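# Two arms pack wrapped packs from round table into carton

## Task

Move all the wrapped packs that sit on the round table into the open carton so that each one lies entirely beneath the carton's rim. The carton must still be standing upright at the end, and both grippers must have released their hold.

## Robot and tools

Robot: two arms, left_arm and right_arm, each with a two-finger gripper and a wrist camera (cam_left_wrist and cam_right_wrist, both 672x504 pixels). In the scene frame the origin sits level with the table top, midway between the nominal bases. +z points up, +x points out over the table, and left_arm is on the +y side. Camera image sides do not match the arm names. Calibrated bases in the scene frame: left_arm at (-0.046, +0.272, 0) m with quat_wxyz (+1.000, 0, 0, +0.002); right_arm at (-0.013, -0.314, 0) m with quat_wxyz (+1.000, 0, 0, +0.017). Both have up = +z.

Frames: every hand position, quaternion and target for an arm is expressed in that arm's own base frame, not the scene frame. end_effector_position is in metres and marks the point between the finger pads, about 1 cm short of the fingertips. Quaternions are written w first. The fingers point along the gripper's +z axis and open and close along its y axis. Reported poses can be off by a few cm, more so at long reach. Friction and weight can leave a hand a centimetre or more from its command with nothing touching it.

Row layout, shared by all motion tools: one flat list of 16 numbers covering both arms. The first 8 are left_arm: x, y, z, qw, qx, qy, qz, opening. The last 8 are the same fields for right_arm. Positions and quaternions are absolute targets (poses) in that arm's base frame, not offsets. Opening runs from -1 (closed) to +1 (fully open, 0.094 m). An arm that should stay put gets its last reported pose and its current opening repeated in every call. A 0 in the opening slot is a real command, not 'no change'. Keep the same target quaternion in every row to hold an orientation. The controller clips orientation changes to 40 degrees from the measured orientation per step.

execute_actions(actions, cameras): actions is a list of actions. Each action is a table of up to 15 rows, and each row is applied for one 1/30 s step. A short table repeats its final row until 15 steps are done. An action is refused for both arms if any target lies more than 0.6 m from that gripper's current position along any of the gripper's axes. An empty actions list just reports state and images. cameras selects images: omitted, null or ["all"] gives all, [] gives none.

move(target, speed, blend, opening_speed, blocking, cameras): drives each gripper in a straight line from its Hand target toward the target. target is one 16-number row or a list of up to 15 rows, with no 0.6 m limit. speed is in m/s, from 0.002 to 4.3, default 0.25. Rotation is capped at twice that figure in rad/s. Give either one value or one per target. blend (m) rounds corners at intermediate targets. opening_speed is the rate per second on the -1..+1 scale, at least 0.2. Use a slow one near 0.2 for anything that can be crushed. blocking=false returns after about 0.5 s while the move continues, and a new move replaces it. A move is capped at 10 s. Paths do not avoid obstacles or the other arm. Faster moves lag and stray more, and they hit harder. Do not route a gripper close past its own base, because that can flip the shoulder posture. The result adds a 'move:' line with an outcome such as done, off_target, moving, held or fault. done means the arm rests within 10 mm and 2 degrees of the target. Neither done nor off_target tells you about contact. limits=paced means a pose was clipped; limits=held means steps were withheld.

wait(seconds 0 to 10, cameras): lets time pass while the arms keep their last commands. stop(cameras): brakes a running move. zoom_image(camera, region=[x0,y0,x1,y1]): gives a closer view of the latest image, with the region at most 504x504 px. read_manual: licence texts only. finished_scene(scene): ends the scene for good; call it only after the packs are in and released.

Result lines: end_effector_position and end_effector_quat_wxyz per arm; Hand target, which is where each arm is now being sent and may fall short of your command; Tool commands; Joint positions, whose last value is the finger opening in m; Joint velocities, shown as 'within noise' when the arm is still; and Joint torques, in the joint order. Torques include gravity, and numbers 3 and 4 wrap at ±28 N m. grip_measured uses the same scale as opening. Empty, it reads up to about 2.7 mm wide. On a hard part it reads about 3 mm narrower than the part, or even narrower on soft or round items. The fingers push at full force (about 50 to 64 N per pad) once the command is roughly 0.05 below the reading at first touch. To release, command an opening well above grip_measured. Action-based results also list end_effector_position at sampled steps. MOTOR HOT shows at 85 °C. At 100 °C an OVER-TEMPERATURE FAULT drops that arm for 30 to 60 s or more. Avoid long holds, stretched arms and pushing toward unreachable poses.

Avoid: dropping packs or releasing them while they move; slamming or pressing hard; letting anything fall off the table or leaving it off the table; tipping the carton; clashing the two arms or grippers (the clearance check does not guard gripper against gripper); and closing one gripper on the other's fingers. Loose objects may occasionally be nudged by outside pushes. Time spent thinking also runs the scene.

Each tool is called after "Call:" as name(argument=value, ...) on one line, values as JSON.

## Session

Call:
execute_actions(actions=[])

Scene clock: 0.00 s.
left_arm: end_effector_position=(+0.2935, +0.0078, +0.2974) grip_measured=+1.000 end_effector_quat_wxyz=(+0.184, +0.151, +0.967, +0.093) | right_arm: end_effector_position=(+0.0430, -0.4295, +0.1620) grip_measured=+1.000 end_effector_quat_wxyz=(+0.491, +0.784, +0.225, -0.306)
Joint positions: left_arm=[-0.058 0.85 1.016 -1.346 -0.147 0.282 0.094] | right_arm=[-1.259 1.173 0.43 0.344 0.553 0.951 0.094]
Joint velocities: within noise
Joint torques (N m): no reading
Motor temperatures (°C): left_arm=[25 24 28 25 23 24 24] | right_arm=[24 24 26 25 26 24 23]
Heat: left arm: hottest elbow 28 °C; right arm: hottest elbow 26 °C.
Hand target: left_arm +0.2983, +0.0076, +0.3112; +0.200, +0.149, +0.964, +0.095 | right_arm +0.0455, -0.4371, +0.1750; +0.503, +0.778, +0.218, -0.306
Tool commands: left_gripper/opening=+1.0 right_gripper/opening=+1.0

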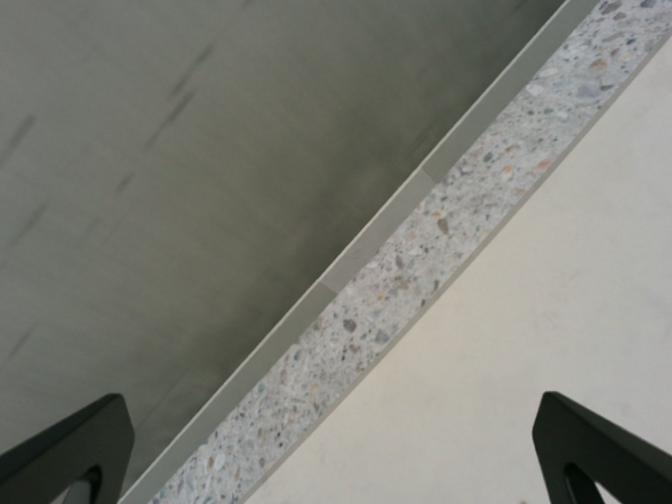

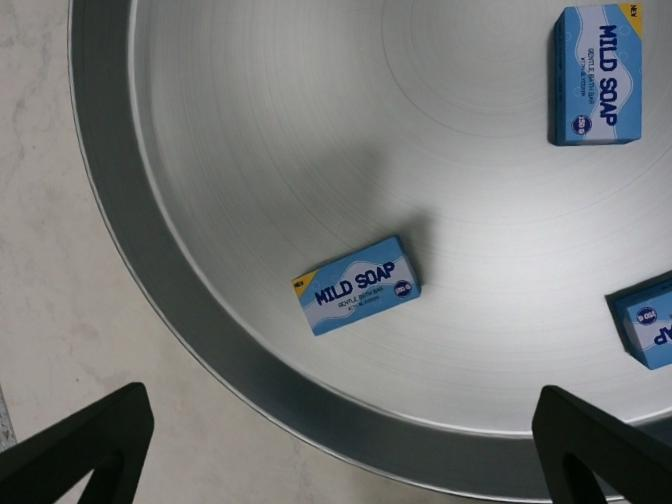

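Call:
move(target=[[0.2935, 0.0078, 0.2974, 0.184, 0.151, 0.967, 0.093, 1, 0.05, -0.44, 0.38, 0.2988, 0.6408, 0.6408, -0.2988, 1], [0.2935, 0.0078, 0.2974, 0.184, 0.151, 0.967, 0.093, 1, 0.25, -0.25, 0.48, 0.3214, 0.31, 0.851, -0.117, 1], [0.2935, 0.0078, 0.2974, 0.184, 0.151, 0.967, 0.093, 1, 0.36, -0.03, 0.51, 0.329, 0, 0.944, 0, 1]], speed=[0.2, 0.3, 0.3], blend=[0.03, 0.05, 0])

Scene clock: 29.83 s.
left_arm: end_effector_position=(+0.2935, +0.0078, +0.2974) grip_measured=+1.000 end_effector_quat_wxyz=(+0.184, +0.151, +0.967, +0.093) | right_arm: end_effector_position=(+0.3593, -0.0342, +0.4884) grip_measured=+1.000 end_effector_quat_wxyz=(+0.313, +0.002, +0.950, +0.000)
Joint positions: left_arm=[-0.058 0.85 1.016 -1.346 -0.147 0.282 0.094] | right_arm=[-0.13 1.037 1.574 -1.476 -0.075 -0.101 0.094]
Joint velocities: within noise
Joint torques (N m): left_arm=[0.26 -4.72 7.95 1.42 0.1 -0.12] | right_arm=[1.9 -4.37 12.71 0.77 0.03 0.19]
Motor temperatures (°C): left_arm=[25 24 32 25 23 24 24] | right_arm=[24 24 29 25 26 24 23]
Heat: left arm: hottest elbow 32 °C; right arm: hottest elbow 29 °C.
Hand target: left_arm +0.2935, +0.0078, +0.2974; +0.184, +0.151, +0.967, +0.093 | right_arm +0.3594, -0.0300, +0.5095; +0.329, +0.000, +0.944, +0.000
Off the commanded pose: left_arm 0.000 m, 0 deg | right_arm 0.022 m, 2 deg.
move: off_target (right_arm)

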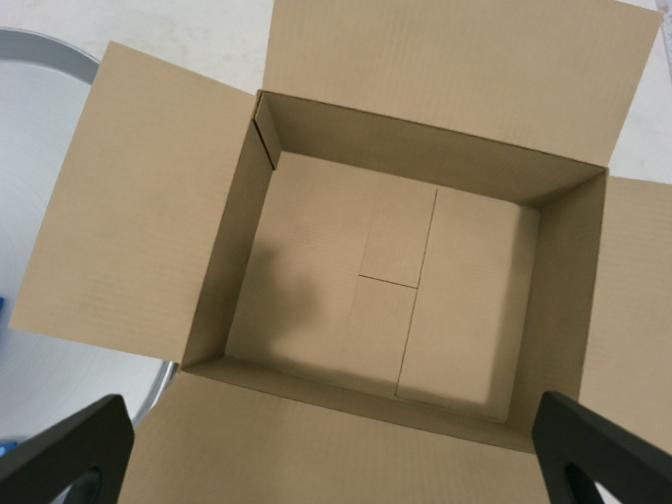

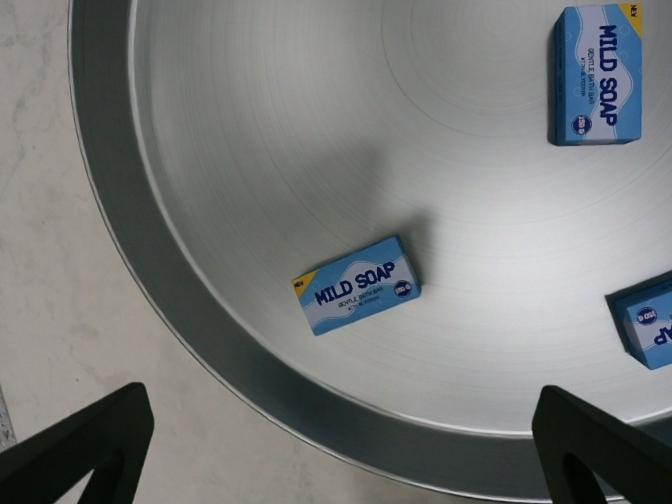

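Call:
move(target=[0.38, -0.08, 0.51, 0.329, 0, 0.944, 0, 1, 0.3593, -0.0342, 0.4884, 0.313, 0.002, 0.950, 0, 1], speed=0.35)

Scene clock: 51.60 s.
left_arm: end_effector_position=(+0.3774, -0.0747, +0.4869) grip_measured=+1.000 end_effector_quat_wxyz=(+0.311, +0.003, +0.950, +0.008) | right_arm: end_effector_position=(+0.3592, -0.0342, +0.4884) grip_measured=+1.000 end_effector_quat_wxyz=(+0.312, +0.002, +0.950, +0.000)
Joint positions: left_arm=[-0.27 1.1 1.613 -1.47 -0.17 -0.209 0.094] | right_arm=[-0.13 1.037 1.574 -1.476 -0.075 -0.101 0.094]
Joint velocities: within noise
Joint torques (N m): left_arm=[-1.26 -7.59 11.66 1.52 -0.11 -0.23] | right_arm=[0.91 -4.84 8.27 1.22 -0.05 0.09]
Motor temperatures (°C): left_arm=[25 24 33 25 23 24 24] | right_arm=[24 24 31 25 26 24 23]
Heat: left arm: hottest elbow 33 °C; right arm: hottest elbow 31 °C.
Hand target: left_arm +0.3791, -0.0796, +0.5094; +0.330, +0.000, +0.944, +0.000 | right_arm +0.3594, -0.0341, +0.4884; +0.313, +0.002, +0.950, +0.000
Off the commanded pose: left_arm 0.024 m, 2 deg | right_arm 0.000 m, 0 deg.
move: off_target (left_arm)

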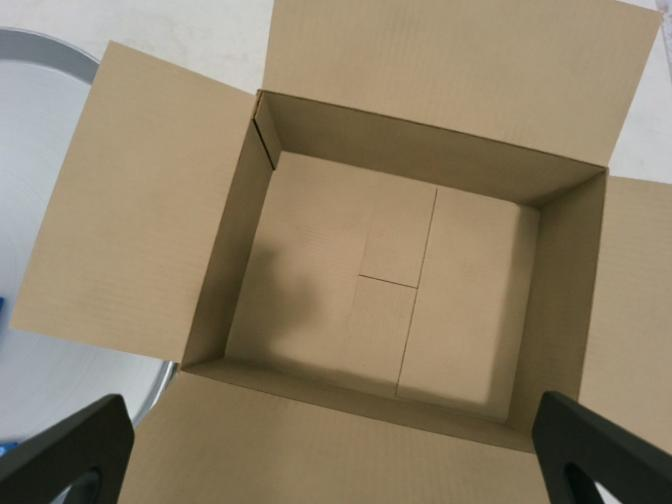

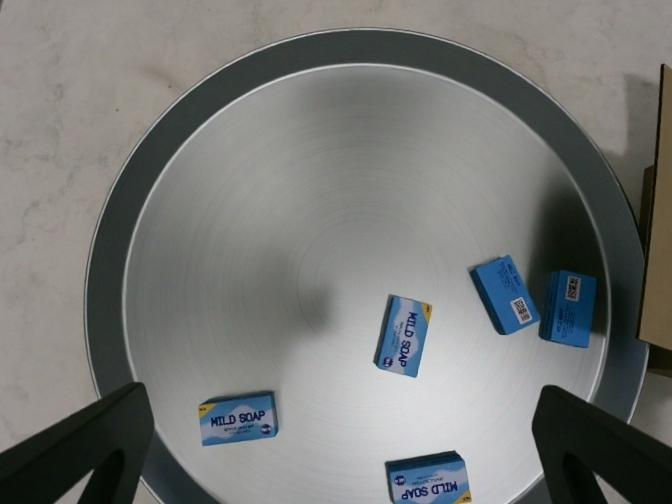

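Call:
move(target=[[0.42, -0.17, 0.33, 0.37, 0.19, 0.87, -0.2, -1, 0.30, -0.28, 0.44, 0.3, 0.25, 0.9, -0.1, 1], [0.455, -0.27, 0.205, 0.4066, 0.3645, 0.7335, -0.4046, -1, 0.28, -0.30, 0.42, 0.3, 0.25, 0.9, -0.1, 1]], speed=[0.3, 0.2], opening_speed=2.0, blend=[0.03, 0])

Scene clock: 176.23 s.
left_arm: end_effector_position=(+0.4571, -0.2635, +0.2091) grip_measured=-0.973 end_effector_quat_wxyz=(+0.406, +0.355, +0.740, -0.403) | right_arm: end_effector_position=(+0.2823, -0.2955, +0.4148) grip_measured=+1.000 end_effector_quat_wxyz=(+0.294, +0.255, +0.916, -0.092)
Joint positions: left_arm=[-0.269 1.426 0.856 -0.001 0.878 0.124 0.001] | right_arm=[-0.882 1.087 1.4 -1.279 -0.179 -0.283 0.094]
Joint velocities: within noise
Joint torques (N m): left_arm=[-1.49 -11.87 6.72 2.89 0.56 0.08] | right_arm=[-0.15 -7.41 8.94 1.96 -0.17 -0.02]
Motor temperatures (°C): left_arm=[25 24 39 25 23 24 24] | right_arm=[24 24 31 25 26 24 23]
Heat: left arm: hottest elbow 39 °C; right arm: hottest elbow 31 °C.
Hand target: left_arm +0.4548, -0.2700, +0.2050; +0.406, +0.365, +0.734, -0.405 | right_arm +0.2799, -0.2999, +0.4201; +0.304, +0.254, +0.913, -0.102
Off the commanded pose: left_arm 0.008 m, 1 deg | right_arm 0.007 m, 2 deg.
move: done

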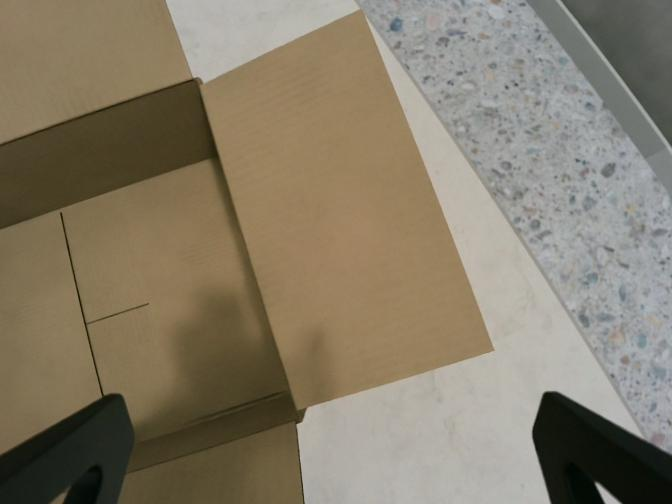

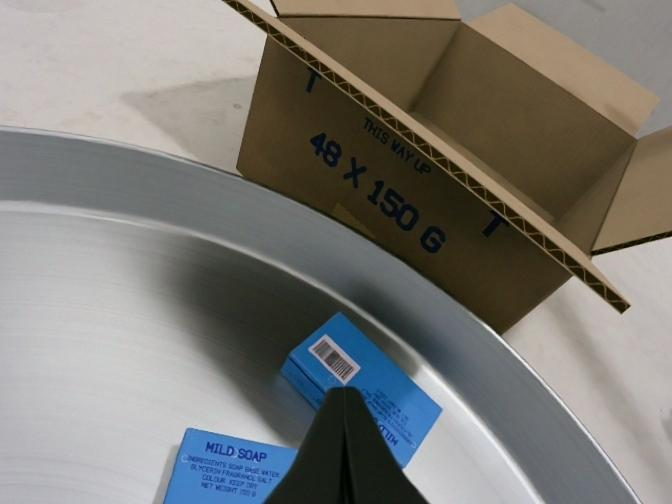

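Call:
move(target=[[0.467, -0.395, 0.170, 0.4066, 0.3645, 0.7335, -0.4046, -1, 0.28, -0.30, 0.42, 0.3, 0.25, 0.9, -0.1, 1], [0.475, -0.437, 0.275, 0.4066, 0.3645, 0.7335, -0.4046, -1, 0.28, -0.30, 0.42, 0.3, 0.25, 0.9, -0.1, 1]], speed=[0.15, 0.12])

Scene clock: 195.13 s.
left_arm: end_effector_position=(+0.4678, -0.4229, +0.2328) grip_measured=-0.973 end_effector_quat_wxyz=(+0.382, +0.361, +0.752, -0.397) | right_arm: end_effector_position=(+0.2823, -0.2955, +0.4148) grip_measured=+1.000 end_effector_quat_wxyz=(+0.294, +0.255, +0.916, -0.092)
Joint positions: left_arm=[-0.577 1.581 1.112 -0.031 0.613 -0.052 0.001] | right_arm=[-0.882 1.087 1.4 -1.279 -0.179 -0.283 0.094]
Joint velocities: within noise
Joint torques (N m): left_arm=[-0.79 -18.55 11.75 1.78 0.21 -0.18] | right_arm=[-0.21 -7.41 8.9 1.92 -0.17 -0.02]
Motor temperatures (°C): left_arm=[25 24 38 25 23 24 25] | right_arm=[24 24 31 26 26 24 23]
Heat: left arm: hottest elbow 38 °C; right arm: hottest elbow 31 °C.
Hand target: left_arm +0.4729, -0.4353, +0.2750; +0.407, +0.364, +0.733, -0.405 | right_arm +0.2799, -0.2999, +0.4201; +0.304, +0.254, +0.913, -0.102
Off the commanded pose: left_arm 0.045 m, 4 deg | right_arm 0.007 m, 2 deg.
move: off_target (left_arm)

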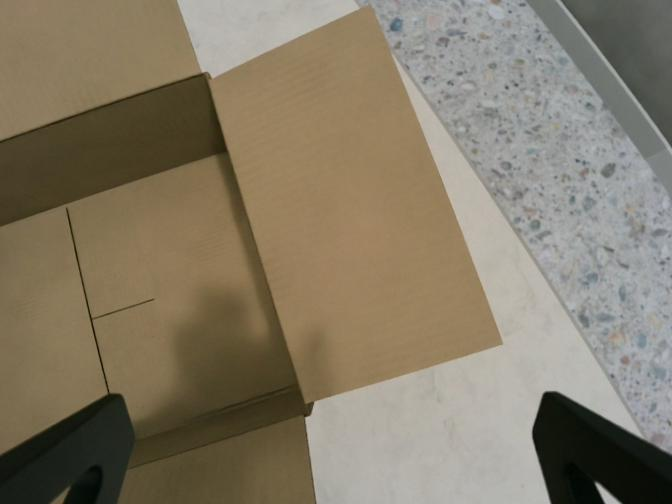

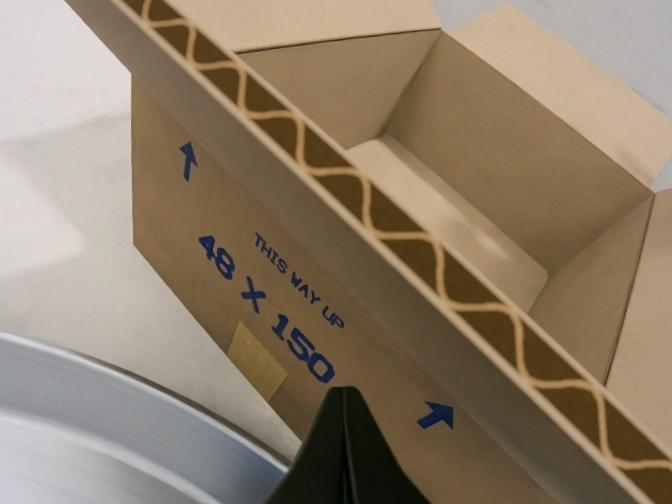

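Call:
move(target=[[0.475, -0.46, 0.30, 0.4066, 0.3645, 0.7335, -0.4046, -1, 0.28, -0.30, 0.42, 0.3, 0.25, 0.9, -0.1, 1], [0.475, -0.505, 0.315, 0.4066, 0.3645, 0.7335, -0.4046, -1, 0.28, -0.30, 0.42, 0.3, 0.25, 0.9, -0.1, 1]], speed=[0.12, 0.1])

Scene clock: 202.20 s.
left_arm: end_effector_position=(+0.4662, -0.4896, +0.2904) grip_measured=-0.973 end_effector_quat_wxyz=(+0.395, +0.365, +0.744, -0.397) | right_arm: end_effector_position=(+0.2823, -0.2955, +0.4148) grip_measured=+1.000 end_effector_quat_wxyz=(+0.294, +0.255, +0.916, -0.092)
Joint positions: left_arm=[-0.683 1.614 1.296 -0.126 0.518 -0.101 0.001] | right_arm=[-0.882 1.087 1.4 -1.279 -0.179 -0.283 0.094]
Joint velocities: within noise
Joint torques (N m): left_arm=[-0.38 -17.32 12.7 1.91 0.17 -0.16] | right_arm=[-0.03 -7.41 8.92 1.94 -0.18 -0.01]
Motor temperatures (°C): left_arm=[25 24 39 25 23 24 25] | right_arm=[24 24 31 26 26 24 23]
Heat: left arm: hottest elbow 39 °C; right arm: hottest elbow 31 °C.
Hand target: left_arm +0.4734, -0.5035, +0.3149; +0.407, +0.364, +0.733, -0.405 | right_arm +0.2799, -0.2999, +0.4201; +0.304, +0.254, +0.913, -0.102
Off the commanded pose: left_arm 0.030 m, 2 deg | right_arm 0.007 m, 2 deg.
move: off_target (left_arm)

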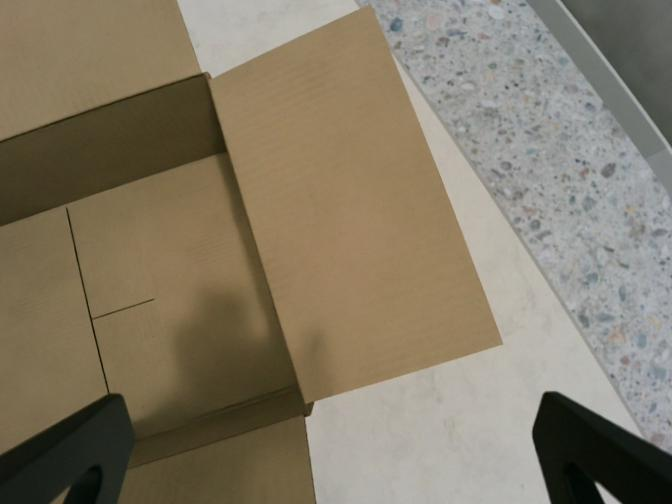

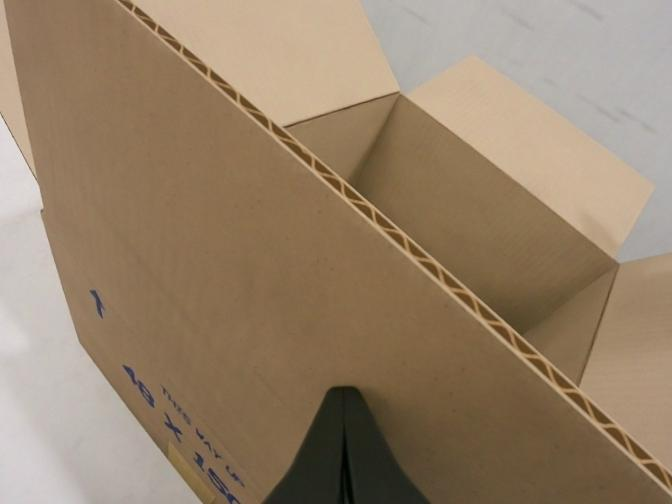

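Call:
move(target=[[0.475, -0.565, 0.29, 0.4066, 0.3645, 0.7335, -0.4046, -1, 0.28, -0.30, 0.42, 0.3, 0.25, 0.9, -0.1, 1], [0.472, -0.61, 0.235, 0.4066, 0.3645, 0.7335, -0.4046, -1, 0.28, -0.30, 0.42, 0.3, 0.25, 0.9, -0.1, 1]], speed=[0.12, 0.1])

Scene clock: 207.27 s.
left_arm: end_effector_position=(+0.4624, -0.5902, +0.2084) grip_measured=-0.973 end_effector_quat_wxyz=(+0.385, +0.368, +0.750, -0.392) | right_arm: end_effector_position=(+0.2823, -0.2955, +0.4148) grip_measured=+1.000 end_effector_quat_wxyz=(+0.294, +0.255, +0.916, -0.092)
Joint positions: left_arm=[-0.817 1.854 1.403 0.007 0.395 -0.157 0.001] | right_arm=[-0.882 1.087 1.4 -1.279 -0.179 -0.283 0.094]
Joint velocities: within noise
Joint torques (N m): left_arm=[-0.56 -20.95 12.11 3.06 0.15 -0.23] | right_arm=[-0.15 -7.41 8.88 1.94 -0.17 -0.02]
Motor temperatures (°C): left_arm=[25 24 40 25 23 24 25] | right_arm=[24 24 31 26 26 24 23]
Heat: left arm: hottest elbow 40 °C; right arm: hottest elbow 31 °C.
Hand target: left_arm +0.4701, -0.6079, +0.2352; +0.406, +0.365, +0.734, -0.405 | right_arm +0.2799, -0.2999, +0.4201; +0.304, +0.254, +0.913, -0.102
Off the commanded pose: left_arm 0.034 m, 3 deg | right_arm 0.007 m, 2 deg.
move: off_target (left_arm)

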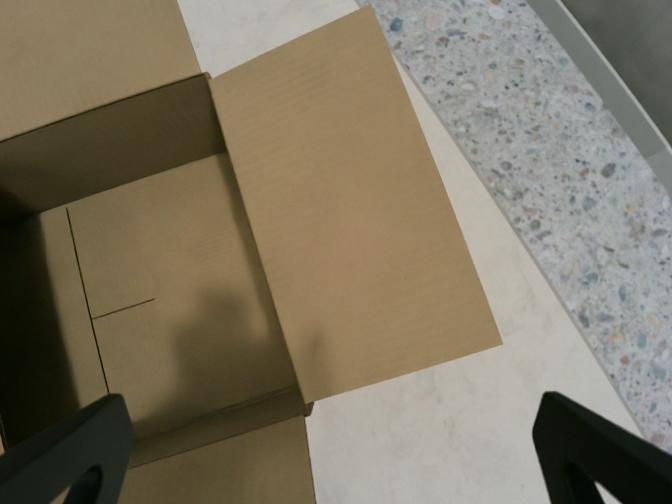

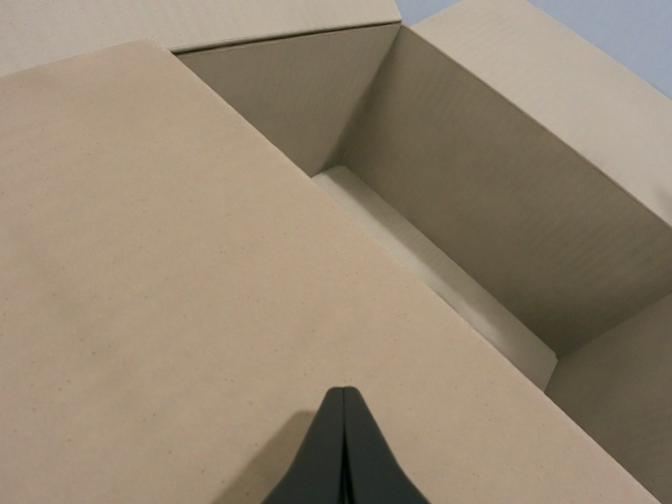

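Call:
move(target=[[0.44, -0.45, 0.36, 0.4066, 0.3645, 0.7335, -0.4046, -1, 0.28, -0.30, 0.42, 0.3, 0.25, 0.9, -0.1, 1], [0.32, 0.05, 0.46, 0.3, 0.0, 0.95, 0, 0, 0.34, -0.08, 0.44, 0.25, 0.05, 0.965, 0, 1], [0.15, 0.38, 0.38, 0.3303, -0.38, 0.86, 0.12, 0, 0.41, 0.15, 0.36, 0.15, 0.06, 0.985, 0, 1], [0.15, 0.38, 0.38, 0.3303, -0.38, 0.86, 0.12, 0, 0.432, 0.244, 0.205, 0.0174, 0.0637, 0.9979, -0.0011, 1]], speed=[0.25, 0.4, 0.35, 0.3], opening_speed=2.0, blend=[0.04, 0.05, 0.05, 0])

Scene clock: 228.53 s.
left_arm: end_effector_position=(+0.1516, +0.3723, +0.3736) grip_measured=-0.001 end_effector_quat_wxyz=(+0.322, -0.375, +0.862, +0.111) | right_arm: end_effector_position=(+0.4232, +0.2342, +0.1893) grip_measured=+1.000 end_effector_quat_wxyz=(-0.004, +0.062, +0.998, -0.016)
Joint positions: left_arm=[1.34 1.042 1.24 -1.164 0.367 0.403 0.047] | right_arm=[0.514 1.635 1.453 -1.413 0.022 0.639 0.094]
Joint velocities: within noise
Joint torques (N m): left_arm=[1.08 -8.29 8.87 2.54 0.44 -0.16] | right_arm=[1.73 -15.97 10.84 0.51 -0.03 0.2]
Motor temperatures (°C): left_arm=[25 25 41 25 23 24 25] | right_arm=[24 24 32 26 26 24 23]
Heat: left arm: hottest elbow 41 °C; right arm: hottest elbow 32 °C.
Hand target: left_arm +0.1499, +0.3798, +0.3801; +0.329, -0.379, +0.857, +0.120 | right_arm +0.4314, +0.2438, +0.2053; +0.017, +0.064, +0.998, -0.001
Off the commanded pose: left_arm 0.010 m, 1 deg | right_arm 0.020 m, 3 deg.
move: off_target (right_arm); blend cut to 0 m at target 2; target 2's new opening was sent with left_arm's hand 0.025 m and 2 deg from that target

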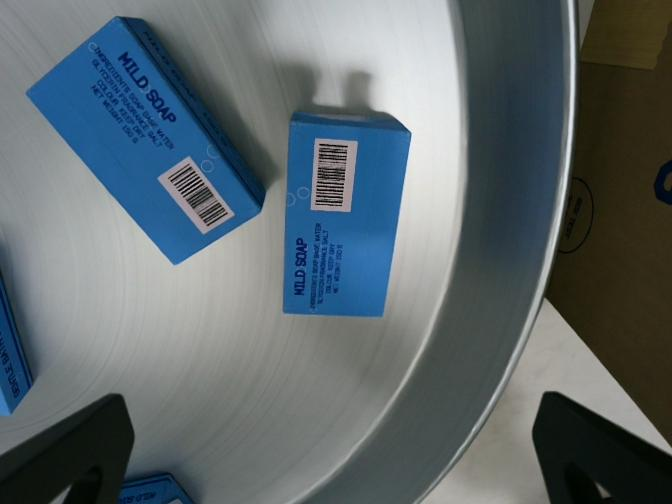

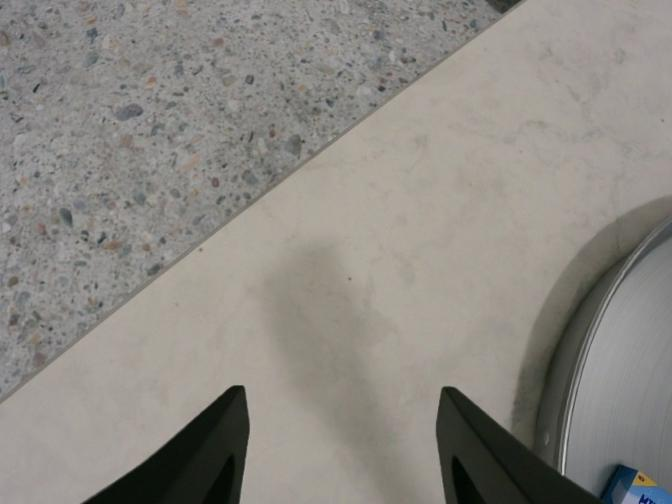

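Call:
move(target=[[0.15, 0.38, 0.38, 0.3303, -0.38, 0.86, 0.12, 0, 0.474, 0.302, 0.17, 0.0128, -0.2019, 0.9793, 0.0026, 0.5], [0.15, 0.38, 0.38, 0.3303, -0.38, 0.86, 0.12, 0, 0.471, 0.299, 0.105, 0.0128, -0.2019, 0.9793, 0.0026, 0.5]], speed=[0.25, 0.15], cameras=["cam_left_wrist"])

Scene clock: 260.53 s.
left_arm: end_effector_position=(+0.1516, +0.3723, +0.3736) grip_measured=-0.001 end_effector_quat_wxyz=(+0.322, -0.375, +0.862, +0.111) | right_arm: end_effector_position=(+0.4705, +0.2920, +0.1050) grip_measured=+0.503 end_effector_quat_wxyz=(+0.007, -0.192, +0.981, -0.001)
Joint positions: left_arm=[1.34 1.042 1.24 -1.164 0.367 0.403 0.047] | right_arm=[0.558 1.846 1.511 -1.224 0.006 0.171 0.071]
Joint velocities: within noise
Joint torques (N m): left_arm=[1.2 -7.77 8.92 2.35 0.44 -0.17] | right_arm=[1.73 -18.14 8.08 0.62 -0.06 -0.02]
Motor temperatures (°C): left_arm=[25 25 39 25 23 24 24] | right_arm=[24 25 33 25 26 24 23]
Heat: left arm: hottest elbow 39 °C; right arm: hottest elbow 33 °C.
Hand target: left_arm +0.1499, +0.3798, +0.3801; +0.329, -0.379, +0.857, +0.120 | right_arm +0.4710, +0.2989, +0.1050; +0.013, -0.202, +0.979, +0.003
Off the commanded pose: left_arm 0.010 m, 1 deg | right_arm 0.007 m, 1 deg.
move: done
Images, in order (width x height): cam_left_wrist 672x504.

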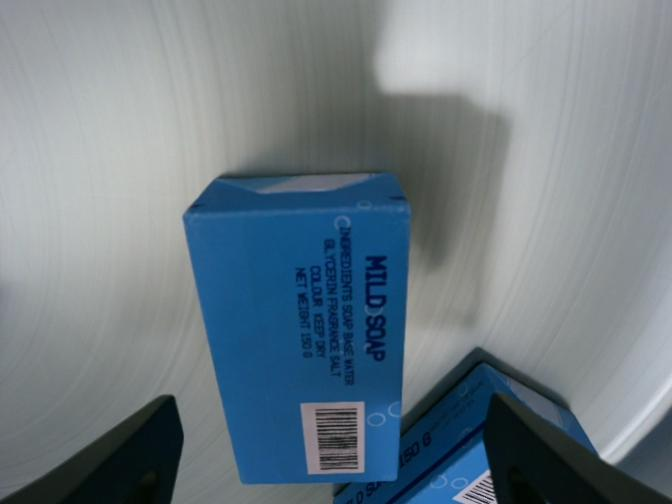

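Call:
move(target=[[0.15, 0.38, 0.38, 0.3303, -0.38, 0.86, 0.12, 0, 0.4795, 0.3095, 0.105, 0.0128, -0.2207, 0.9752, 0.0029, 0.35], [0.15, 0.38, 0.38, 0.3303, -0.38, 0.86, 0.12, 0, 0.4795, 0.3095, 0.071, 0.0128, -0.2207, 0.9752, 0.0029, 0.35], [0.15, 0.38, 0.38, 0.3303, -0.38, 0.86, 0.12, 0, 0.4795, 0.3095, 0.071, 0.0128, -0.2207, 0.9752, 0.0029, -0.15], [0.15, 0.38, 0.38, 0.3303, -0.38, 0.86, 0.12, 0, 0.475, 0.29, 0.26, 0.0128, -0.2207, 0.9752, 0.0029, -0.15], [0.15, 0.38, 0.38, 0.3303, -0.38, 0.86, 0.12, 0, 0.44, 0.06, 0.38, 0.1734, -0.0429, 0.9838, 0.0076, -0.15], [0.15, 0.38, 0.38, 0.3303, -0.38, 0.86, 0.12, 0, 0.435, -0.155, 0.30, 0.0866, 0.1128, 0.9898, -0.0099, -0.15]], speed=[0.2, 0.1, 0.1, 0.2, 0.35, 0.35], opening_speed=0.8, blend=[0, 0, 0, 0.04, 0.06, 0])

Scene clock: 296.10 s.
left_arm: end_effector_position=(+0.1516, +0.3723, +0.3736) grip_measured=-0.001 end_effector_quat_wxyz=(+0.322, -0.375, +0.862, +0.111) | right_arm: end_effector_position=(+0.4274, -0.1524, +0.2848) grip_measured=+0.027 end_effector_quat_wxyz=(+0.063, +0.118, +0.991, -0.005)
Joint positions: left_arm=[1.34 1.042 1.24 -1.164 0.367 0.403 0.047] | right_arm=[-0.349 1.445 1.481 -1.483 -0.019 -0.11 0.048]
Joint velocities: within noise
Joint torques (N m): left_arm=[0.91 -7.71 8.83 2.39 0.44 -0.15] | right_arm=[0.85 -13.16 10.82 0.85 -0.08 -0.03]
Motor temperatures (°C): left_arm=[25 24 38 25 23 24 24] | right_arm=[24 26 33 25 26 24 24]
Heat: left arm: hottest elbow 38 °C; right arm: hottest elbow 33 °C.
Hand target: left_arm +0.1499, +0.3798, +0.3801; +0.329, -0.379, +0.857, +0.120 | right_arm +0.4345, -0.1548, +0.3000; +0.086, +0.113, +0.990, -0.010
Off the commanded pose: left_arm 0.010 m, 1 deg | right_arm 0.017 m, 3 deg.
move: off_target (right_arm)

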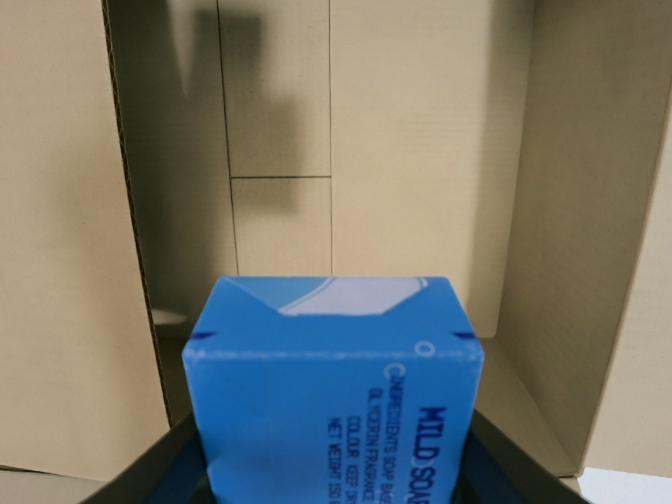

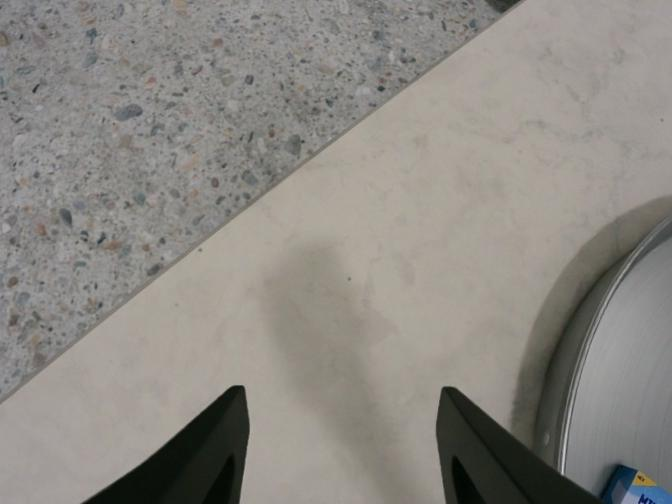

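Call:
move(target=[[0.15, 0.38, 0.38, 0.3303, -0.38, 0.86, 0.12, 0, 0.453, -0.243, 0.15, 0.0173, 0.1132, 0.9935, -0.002, -0.15], [0.15, 0.38, 0.38, 0.3303, -0.38, 0.86, 0.12, 0, 0.453, -0.243, 0.06, 0.0173, 0.1132, 0.9935, -0.002, -0.15], [0.15, 0.38, 0.38, 0.3303, -0.38, 0.86, 0.12, 0, 0.453, -0.243, 0.020, 0.0173, 0.1132, 0.9935, -0.002, -0.15]], speed=[0.25, 0.15, 0.05], blend=[0.02, 0.01, 0], cameras=["cam_left_wrist"])

Scene clock: 322.43 s.
left_arm: end_effector_position=(+0.1516, +0.3723, +0.3736) grip_measured=-0.001 end_effector_quat_wxyz=(+0.322, -0.375, +0.862, +0.111) | right_arm: end_effector_position=(+0.4528, -0.2382, +0.0352) grip_measured=+0.027 end_effector_quat_wxyz=(+0.016, +0.114, +0.993, -0.002)
Joint positions: left_arm=[1.34 1.042 1.24 -1.164 0.367 0.403 0.047] | right_arm=[-0.486 1.815 1.261 -0.987 -0.007 -0.257 0.048]
Joint velocities: within noise
Joint torques (N m): left_arm=[0.85 -7.94 8.91 2.37 0.47 -0.17] | right_arm=[0.15 -14.62 6.27 1.55 -0.06 -0.02]
Motor temperatures (°C): left_arm=[25 24 38 25 23 24 24] | right_arm=[24 26 33 25 26 24 25]
Heat: left arm: hottest elbow 38 °C; right arm: hottest elbow 33 °C.
Hand target: left_arm +0.1499, +0.3798, +0.3801; +0.329, -0.379, +0.857, +0.120 | right_arm +0.4525, -0.2428, +0.0203; +0.017, +0.113, +0.993, -0.002
Off the commanded pose: left_arm 0.010 m, 1 deg | right_arm 0.016 m, 0 deg.
move: off_target (right_arm)
Images, in order (width x height): cam_left_wrist 672x504.

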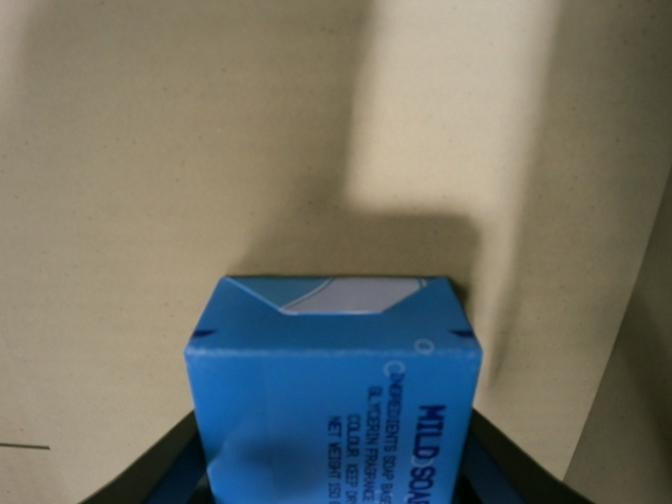

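Call:
move(target=[[0.15, 0.38, 0.38, 0.3303, -0.38, 0.86, 0.12, 0, 0.453, -0.243, 0.006, 0.0173, 0.1132, 0.9935, -0.002, -0.15], [0.15, 0.38, 0.38, 0.3303, -0.38, 0.86, 0.12, 0, 0.453, -0.242, 0.026, 0.0173, 0.1132, 0.9935, -0.002, -0.15], [0.15, 0.38, 0.38, 0.3303, -0.38, 0.86, 0.12, 0, 0.453, -0.242, 0.026, 0.0173, 0.1132, 0.9935, -0.002, 0.28], [0.15, 0.38, 0.38, 0.3303, -0.38, 0.86, 0.12, 0, 0.448, -0.235, 0.26, 0.05, 0.1132, 0.992, -0.005, 0.28], [0.15, 0.38, 0.38, 0.3303, -0.38, 0.86, 0.12, 0, 0.44, 0.0, 0.38, 0.1734, -0.0429, 0.9838, 0.0076, 0.28], [0.15, 0.38, 0.38, 0.3303, -0.38, 0.86, 0.12, 0, 0.434, 0.233, 0.17, 0.0174, 0.1037, 0.9945, -0.0018, 0.4]], speed=[0.05, 0.08, 0.1, 0.25, 0.4, 0.35], opening_speed=1.0, blend=[0, 0, 0, 0.04, 0.06, 0])

Scene clock: 336.17 s.
left_arm: end_effector_position=(+0.1516, +0.3723, +0.3736) grip_measured=-0.001 end_effector_quat_wxyz=(+0.322, -0.375, +0.862, +0.111) | right_arm: end_effector_position=(+0.4214, +0.2254, +0.1552) grip_measured=+0.397 end_effector_quat_wxyz=(-0.004, +0.099, +0.995, -0.016)
Joint positions: left_arm=[1.34 1.042 1.24 -1.164 0.367 0.403 0.047] | right_arm=[0.5 1.64 1.368 -1.323 0.022 0.699 0.066]
Joint velocities: within noise
Joint torques (N m): left_arm=[0.85 -7.24 8.98 2.35 0.47 -0.16] | right_arm=[0.97 -15.56 10.81 0.47 0.08 0.2]
Motor temperatures (°C): left_arm=[25 24 38 25 23 24 24] | right_arm=[24 26 33 25 26 24 25]
Heat: left arm: hottest elbow 38 °C; right arm: hottest elbow 33 °C.
Hand target: left_arm +0.1499, +0.3798, +0.3801; +0.329, -0.379, +0.857, +0.120 | right_arm +0.4334, +0.2326, +0.1701; +0.017, +0.104, +0.994, -0.002
Off the commanded pose: left_arm 0.010 m, 1 deg | right_arm 0.021 m, 3 deg.
move: off_target (right_arm); target 6's new opening was sent with right_arm's hand 0.021 m and 3 deg from that target

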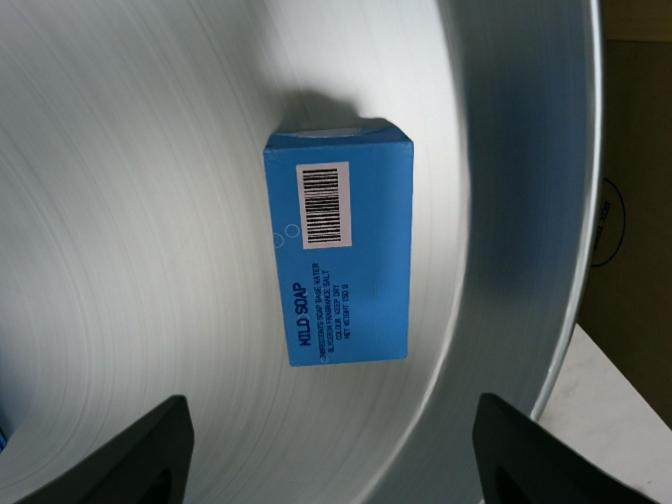

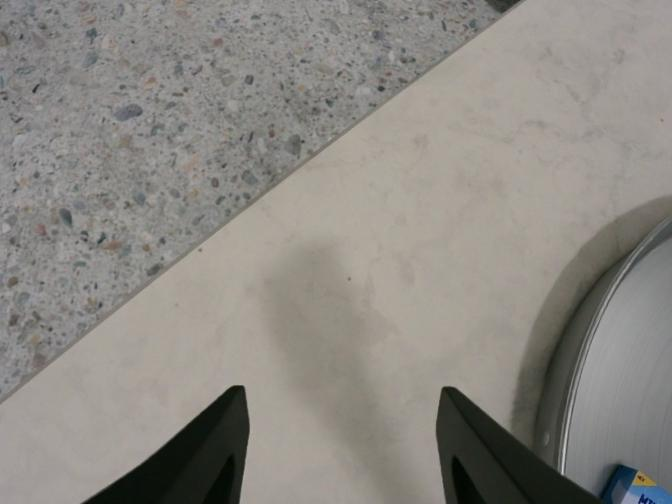

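Call:
move(target=[[0.15, 0.38, 0.38, 0.3303, -0.38, 0.86, 0.12, 0, 0.428, 0.2225, 0.10, 0.0174, 0.081, 0.9965, -0.0014, 0.3], [0.15, 0.38, 0.38, 0.3303, -0.38, 0.86, 0.12, 0, 0.428, 0.2225, 0.071, 0.0174, 0.081, 0.9965, -0.0014, 0.3], [0.15, 0.38, 0.38, 0.3303, -0.38, 0.86, 0.12, 0, 0.428, 0.2225, 0.071, 0.0174, 0.081, 0.9965, -0.0014, -0.15], [0.15, 0.38, 0.38, 0.3303, -0.38, 0.86, 0.12, 0, 0.43, 0.215, 0.26, 0.03, 0.081, 0.996, -0.0024, -0.15], [0.15, 0.38, 0.38, 0.3303, -0.38, 0.86, 0.12, 0, 0.44, 0.03, 0.38, 0.1734, -0.0429, 0.9838, 0.0076, -0.15], [0.15, 0.38, 0.38, 0.3303, -0.38, 0.86, 0.12, 0, 0.455, -0.14, 0.29, 0.0866, 0.1128, 0.9898, -0.0099, -0.15]], speed=[0.2, 0.1, 0.1, 0.2, 0.35, 0.35], opening_speed=0.8, blend=[0, 0, 0, 0.04, 0.06, 0], cameras=["cam_left_wrist"])

Scene clock: 360.47 s.
left_arm: end_effector_position=(+0.1516, +0.3723, +0.3736) grip_measured=-0.001 end_effector_quat_wxyz=(+0.322, -0.375, +0.862, +0.111) | right_arm: end_effector_position=(+0.4399, -0.1352, +0.2601) grip_measured=+0.024 end_effector_quat_wxyz=(+0.046, +0.118, +0.992, -0.003)
Joint positions: left_arm=[1.34 1.042 1.24 -1.164 0.367 0.403 0.047] | right_arm=[-0.302 1.482 1.459 -1.456 -0.012 -0.064 0.048]
Joint velocities: within noise
Joint torques (N m): left_arm=[1.14 -7.71 8.88 2.51 0.45 -0.14] | right_arm=[0.62 -14.21 13.23 0.76 -0.03 0.01]
Motor temperatures (°C): left_arm=[25 24 38 25 23 24 24] | right_arm=[24 26 33 25 26 24 24]
Heat: left arm: hottest elbow 38 °C; right arm: hottest elbow 33 °C.
Hand target: left_arm +0.1499, +0.3798, +0.3801; +0.329, -0.379, +0.857, +0.120 | right_arm +0.4533, -0.1394, +0.2903; +0.087, +0.113, +0.990, -0.010
Off the commanded pose: left_arm 0.010 m, 1 deg | right_arm 0.034 m, 5 deg.
move: off_target (right_arm)
Images, in order (width x height): cam_left_wrist 672x504.

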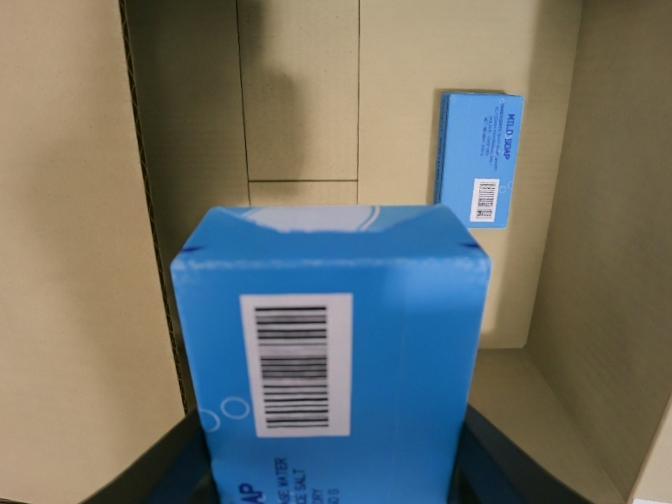

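Call:
move(target=[[0.15, 0.38, 0.38, 0.3303, -0.38, 0.86, 0.12, 0, 0.457, -0.158, 0.15, 0.0173, 0.1132, 0.9935, -0.002, -0.15], [0.15, 0.38, 0.38, 0.3303, -0.38, 0.86, 0.12, 0, 0.457, -0.160, 0.06, 0.0173, 0.1132, 0.9935, -0.002, -0.15], [0.15, 0.38, 0.38, 0.3303, -0.38, 0.86, 0.12, 0, 0.457, -0.160, 0.008, 0.0173, 0.1132, 0.9935, -0.002, -0.15], [0.15, 0.38, 0.38, 0.3303, -0.38, 0.86, 0.12, 0, 0.457, -0.160, 0.026, 0.0173, 0.1132, 0.9935, -0.002, -0.15], [0.15, 0.38, 0.38, 0.3303, -0.38, 0.86, 0.12, 0, 0.457, -0.160, 0.026, 0.0173, 0.1132, 0.9935, -0.002, 0.28], [0.15, 0.38, 0.38, 0.3303, -0.38, 0.86, 0.12, 0, 0.452, -0.155, 0.26, 0.05, 0.1132, 0.992, -0.005, 0.28], [0.15, 0.38, 0.38, 0.3303, -0.38, 0.86, 0.12, 0, 0.43, 0.09, 0.37, 0.1734, -0.0429, 0.9838, 0.0076, 0.28], [0.15, 0.38, 0.38, 0.3303, -0.38, 0.86, 0.12, 0, 0.407, 0.446, 0.172, 0.0173, 0.1305, 0.9913, -0.0023, 0.4]], speed=[0.25, 0.15, 0.05, 0.08, 0.1, 0.25, 0.4, 0.4], opening_speed=1.0, blend=[0.02, 0.01, 0, 0, 0, 0.04, 0.06, 0])

Scene clock: 378.70 s.
left_arm: end_effector_position=(+0.1516, +0.3723, +0.3736) grip_measured=-0.001 end_effector_quat_wxyz=(+0.322, -0.375, +0.862, +0.111) | right_arm: end_effector_position=(+0.3966, +0.4372, +0.1537) grip_measured=+0.397 end_effector_quat_wxyz=(+0.006, +0.124, +0.992, -0.018)
Joint positions: left_arm=[1.34 1.042 1.24 -1.164 0.367 0.403 0.047] | right_arm=[0.844 1.931 1.769 -1.431 0.03 1.092 0.066]
Joint velocities: within noise
Joint torques (N m): left_arm=[0.5 -7.88 8.92 2.5 0.45 -0.18] | right_arm=[0.73 -20.13 12.48 -0.43 0.1 0.21]
Motor temperatures (°C): left_arm=[25 24 38 25 23 24 24] | right_arm=[24 26 35 25 26 24 25]
Heat: left arm: hottest elbow 38 °C; right arm: hottest elbow 35 °C.
Hand target: left_arm +0.1499, +0.3798, +0.3801; +0.329, -0.379, +0.857, +0.120 | right_arm +0.4064, +0.4454, +0.1722; +0.017, +0.130, +0.991, -0.002
Off the commanded pose: left_arm 0.010 m, 1 deg | right_arm 0.023 m, 2 deg.
move: off_target (right_arm); target 5's new opening was sent with right_arm's hand 0.012 m and 1 deg from that target; target 8's new opening was sent with right_arm's hand 0.023 m and 2 deg from that target

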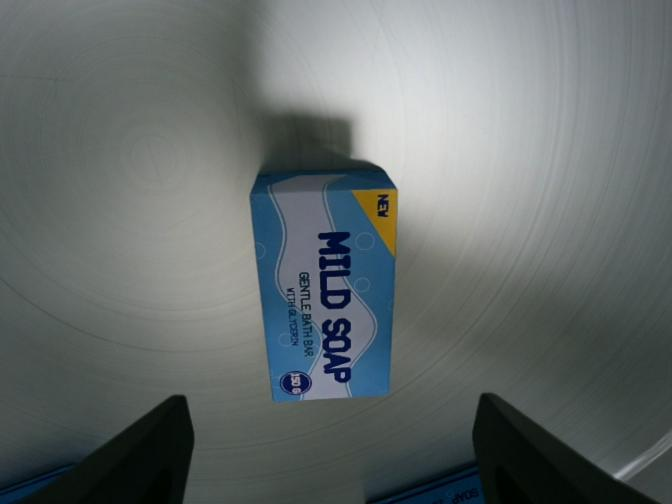

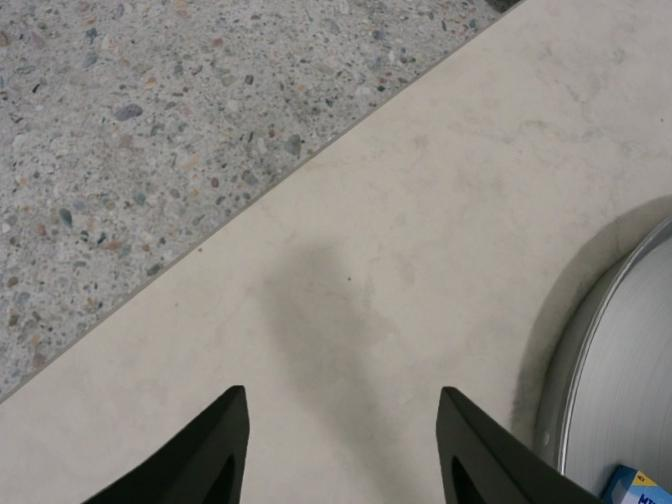

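Call:
move(target=[[0.15, 0.38, 0.38, 0.3303, -0.38, 0.86, 0.12, 0, 0.392, 0.443, 0.10, 0.0174, 0.121, 0.9925, -0.0014, 0.35], [0.15, 0.38, 0.38, 0.3303, -0.38, 0.86, 0.12, 0, 0.392, 0.443, 0.071, 0.0174, 0.121, 0.9925, -0.0014, 0.35], [0.15, 0.38, 0.38, 0.3303, -0.38, 0.86, 0.12, 0, 0.392, 0.443, 0.071, 0.0174, 0.121, 0.9925, -0.0014, -0.15], [0.15, 0.38, 0.38, 0.3303, -0.38, 0.86, 0.12, 0, 0.395, 0.435, 0.25, 0.03, 0.121, 0.992, -0.0024, -0.15], [0.15, 0.38, 0.38, 0.3303, -0.38, 0.86, 0.12, 0, 0.42, 0.12, 0.38, 0.1734, -0.0429, 0.9838, 0.0076, -0.15], [0.15, 0.38, 0.38, 0.3303, -0.38, 0.86, 0.12, 0, 0.352, -0.195, 0.29, 0.0866, 0.1128, 0.9898, -0.0099, -0.15]], speed=[0.2, 0.1, 0.1, 0.2, 0.4, 0.4], opening_speed=0.8, blend=[0, 0, 0, 0.04, 0.06, 0], cameras=["cam_left_wrist"])

Scene clock: 402.67 s.
left_arm: end_effector_position=(+0.1516, +0.3723, +0.3736) grip_measured=-0.001 end_effector_quat_wxyz=(+0.322, -0.375, +0.862, +0.111) | right_arm: end_effector_position=(+0.3455, -0.1897, +0.2780) grip_measured=+0.027 end_effector_quat_wxyz=(+0.067, +0.117, +0.991, -0.002)
Joint positions: left_arm=[1.34 1.042 1.24 -1.164 0.367 0.403 0.047] | right_arm=[-0.522 1.288 1.311 -1.468 -0.048 -0.285 0.048]
Joint velocities: within noise
Joint torques (N m): left_arm=[1.55 -7.65 8.9 2.44 0.49 -0.12] | right_arm=[0.5 -10.11 10.66 0.87 -0.12 0.01]
Motor temperatures (°C): left_arm=[25 24 38 25 23 24 24] | right_arm=[24 27 36 25 26 24 24]
Heat: left arm: hottest elbow 38 °C; right arm: hottest elbow 36 °C.
Hand target: left_arm +0.1499, +0.3798, +0.3801; +0.329, -0.379, +0.857, +0.120 | right_arm +0.3516, -0.1948, +0.2901; +0.086, +0.113, +0.990, -0.010
Off the commanded pose: left_arm 0.010 m, 1 deg | right_arm 0.015 m, 2 deg.
move: off_target (right_arm)
Images, in order (width x height): cam_left_wrist 672x504.

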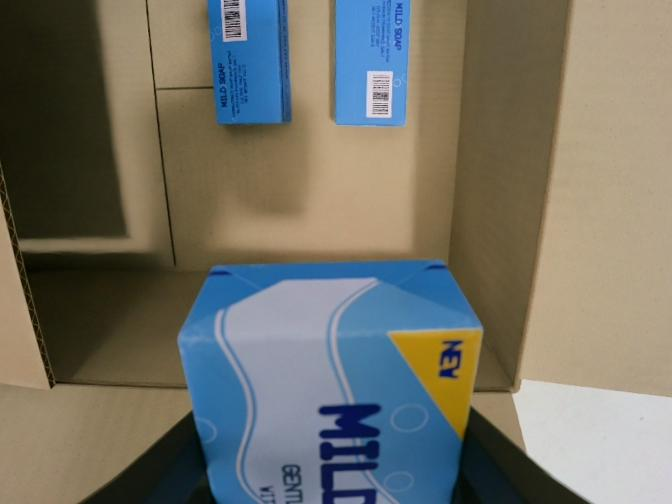

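Call:
move(target=[[0.15, 0.38, 0.38, 0.3303, -0.38, 0.86, 0.12, 0, 0.348, -0.215, 0.15, 0.0173, 0.1132, 0.9935, -0.002, -0.15], [0.15, 0.38, 0.38, 0.3303, -0.38, 0.86, 0.12, 0, 0.348, -0.217, 0.06, 0.0173, 0.1132, 0.9935, -0.002, -0.15], [0.15, 0.38, 0.38, 0.3303, -0.38, 0.86, 0.12, 0, 0.348, -0.217, 0.008, 0.0173, 0.1132, 0.9935, -0.002, -0.15], [0.15, 0.38, 0.38, 0.3303, -0.38, 0.86, 0.12, 0, 0.348, -0.217, 0.026, 0.0173, 0.1132, 0.9935, -0.002, -0.15], [0.15, 0.38, 0.38, 0.3303, -0.38, 0.86, 0.12, 0, 0.348, -0.217, 0.026, 0.0173, 0.1132, 0.9935, -0.002, 0.28], [0.15, 0.38, 0.38, 0.3303, -0.38, 0.86, 0.12, 0, 0.346, -0.212, 0.26, 0.05, 0.1132, 0.992, -0.005, 0.28], [0.15, 0.38, 0.38, 0.3303, -0.38, 0.86, 0.12, 0, 0.37, 0.06, 0.38, 0.171, -0.171, 0.9698, 0.0301, 0.28], [0.15, 0.38, 0.38, 0.3303, -0.38, 0.86, 0.12, 0, 0.28, 0.31, 0.32, 0.0755, -0.4981, 0.8627, 0.0436, 0.28], [0.15, 0.38, 0.38, 0.3303, -0.38, 0.86, 0.12, 0, 0.246, 0.428, 0.17, 0.0086, -0.7517, 0.6592, 0.0098, 0.4]], speed=[0.25, 0.15, 0.05, 0.08, 0.1, 0.25, 0.4, 0.4, 0.3], opening_speed=1.0, blend=[0.02, 0.01, 0, 0, 0, 0.04, 0.06, 0.04, 0])

Scene clock: 433.73 s.
left_arm: end_effector_position=(+0.1516, +0.3723, +0.3736) grip_measured=-0.001 end_effector_quat_wxyz=(+0.322, -0.375, +0.862, +0.111) | right_arm: end_effector_position=(+0.2399, +0.4115, +0.1553) grip_measured=+0.397 end_effector_quat_wxyz=(+0.017, +0.746, -0.666, -0.005)
Joint positions: left_arm=[1.34 1.042 1.24 -1.164 0.367 0.403 0.047] | right_arm=[1.038 1.641 1.37 -1.331 -0.017 -0.647 0.066]
Joint velocities: within noise
Joint torques (N m): left_arm=[0.62 -7.41 9.11 2.37 0.46 -0.14] | right_arm=[1.44 -15.15 11.37 0.5 0 -0.02]
Motor temperatures (°C): left_arm=[25 24 38 25 23 24 24] | right_arm=[24 26 35 25 26 24 25]
Heat: left arm: hottest elbow 38 °C; right arm: hottest elbow 35 °C.
Hand target: left_arm +0.1499, +0.3798, +0.3801; +0.329, -0.379, +0.857, +0.120 | right_arm +0.2455, +0.4272, +0.1703; -0.009, +0.752, -0.659, -0.010
Off the commanded pose: left_arm 0.010 m, 1 deg | right_arm 0.023 m, 3 deg.
move: off_target (right_arm); target 9's new opening was sent with right_arm's hand 0.023 m and 3 deg from that target

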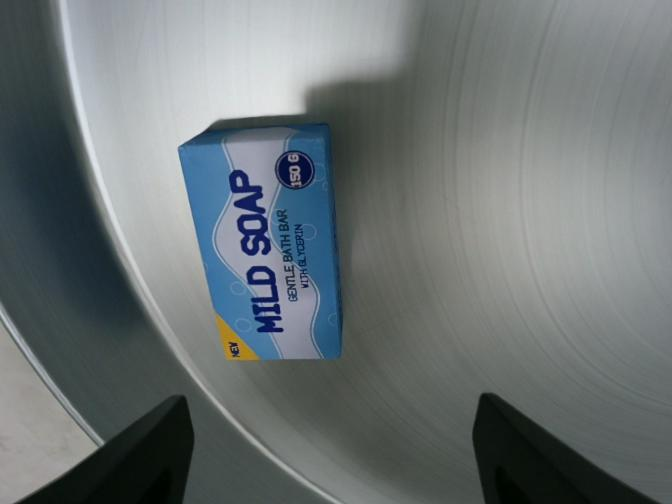

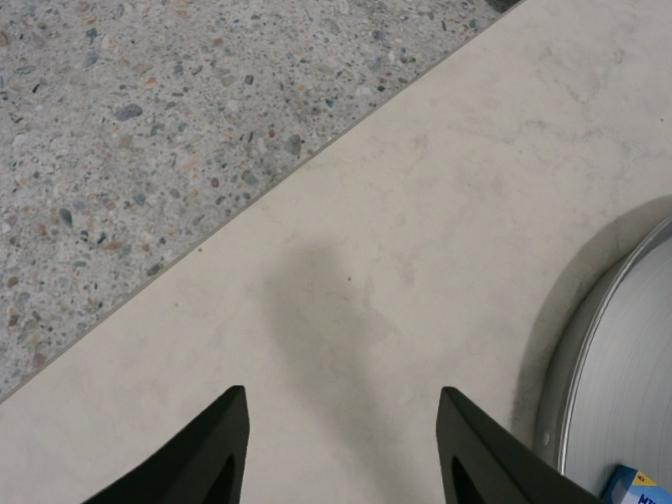

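Call:
move(target=[[0.15, 0.38, 0.38, 0.3303, -0.38, 0.86, 0.12, 0, 0.2165, 0.4195, 0.10, 0.0056, -0.7672, 0.6414, 0.0067, 0.35], [0.15, 0.38, 0.38, 0.3303, -0.38, 0.86, 0.12, 0, 0.2165, 0.4195, 0.071, 0.0056, -0.7672, 0.6414, 0.0067, 0.35], [0.15, 0.38, 0.38, 0.3303, -0.38, 0.86, 0.12, 0, 0.2165, 0.4195, 0.071, 0.0056, -0.7672, 0.6414, 0.0067, -0.15], [0.15, 0.38, 0.38, 0.3303, -0.38, 0.86, 0.12, 0, 0.222, 0.41, 0.26, 0.0056, -0.7672, 0.6414, 0.0067, -0.15], [0.15, 0.38, 0.38, 0.3303, -0.38, 0.86, 0.12, 0, 0.32, 0.15, 0.38, 0.1604, -0.3769, 0.9098, 0.0664, -0.15], [0.15, 0.38, 0.38, 0.3303, -0.38, 0.86, 0.12, 0, 0.368, -0.122, 0.29, 0.0866, 0.1128, 0.9898, -0.0099, -0.15]], speed=[0.2, 0.1, 0.1, 0.2, 0.35, 0.35], opening_speed=0.8, blend=[0, 0, 0, 0.04, 0.06, 0], cameras=["cam_left_wrist"])

Scene clock: 456.40 s.
left_arm: end_effector_position=(+0.1516, +0.3723, +0.3736) grip_measured=-0.001 end_effector_quat_wxyz=(+0.322, -0.375, +0.862, +0.111) | right_arm: end_effector_position=(+0.3602, -0.1158, +0.2784) grip_measured=+0.025 end_effector_quat_wxyz=(+0.066, +0.104, +0.992, -0.005)
Joint positions: left_arm=[1.34 1.042 1.24 -1.164 0.367 0.403 0.047] | right_arm=[-0.318 1.243 1.272 -1.468 -0.019 -0.109 0.048]
Joint velocities: within noise
Joint torques (N m): left_arm=[0.56 -7.12 8.94 2.54 0.43 -0.15] | right_arm=[0.21 -9.29 10.73 0.92 0.05 0.2]
Motor temperatures (°C): left_arm=[25 24 38 25 23 24 24] | right_arm=[24 27 36 25 26 24 25]
Heat: left arm: hottest elbow 38 °C; right arm: hottest elbow 36 °C.
Hand target: left_arm +0.1499, +0.3798, +0.3801; +0.329, -0.379, +0.857, +0.120 | right_arm +0.3676, -0.1218, +0.2902; +0.087, +0.113, +0.990, -0.010
Off the commanded pose: left_arm 0.010 m, 1 deg | right_arm 0.015 m, 3 deg.
move: off_target (right_arm)
Images, in order (width x height): cam_left_wrist 672x504.

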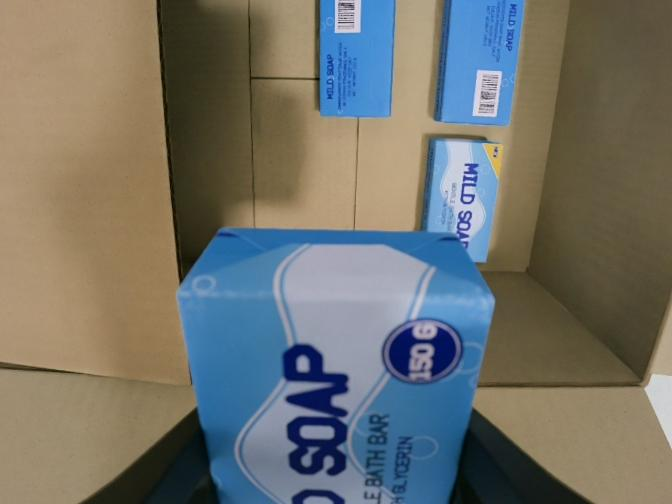

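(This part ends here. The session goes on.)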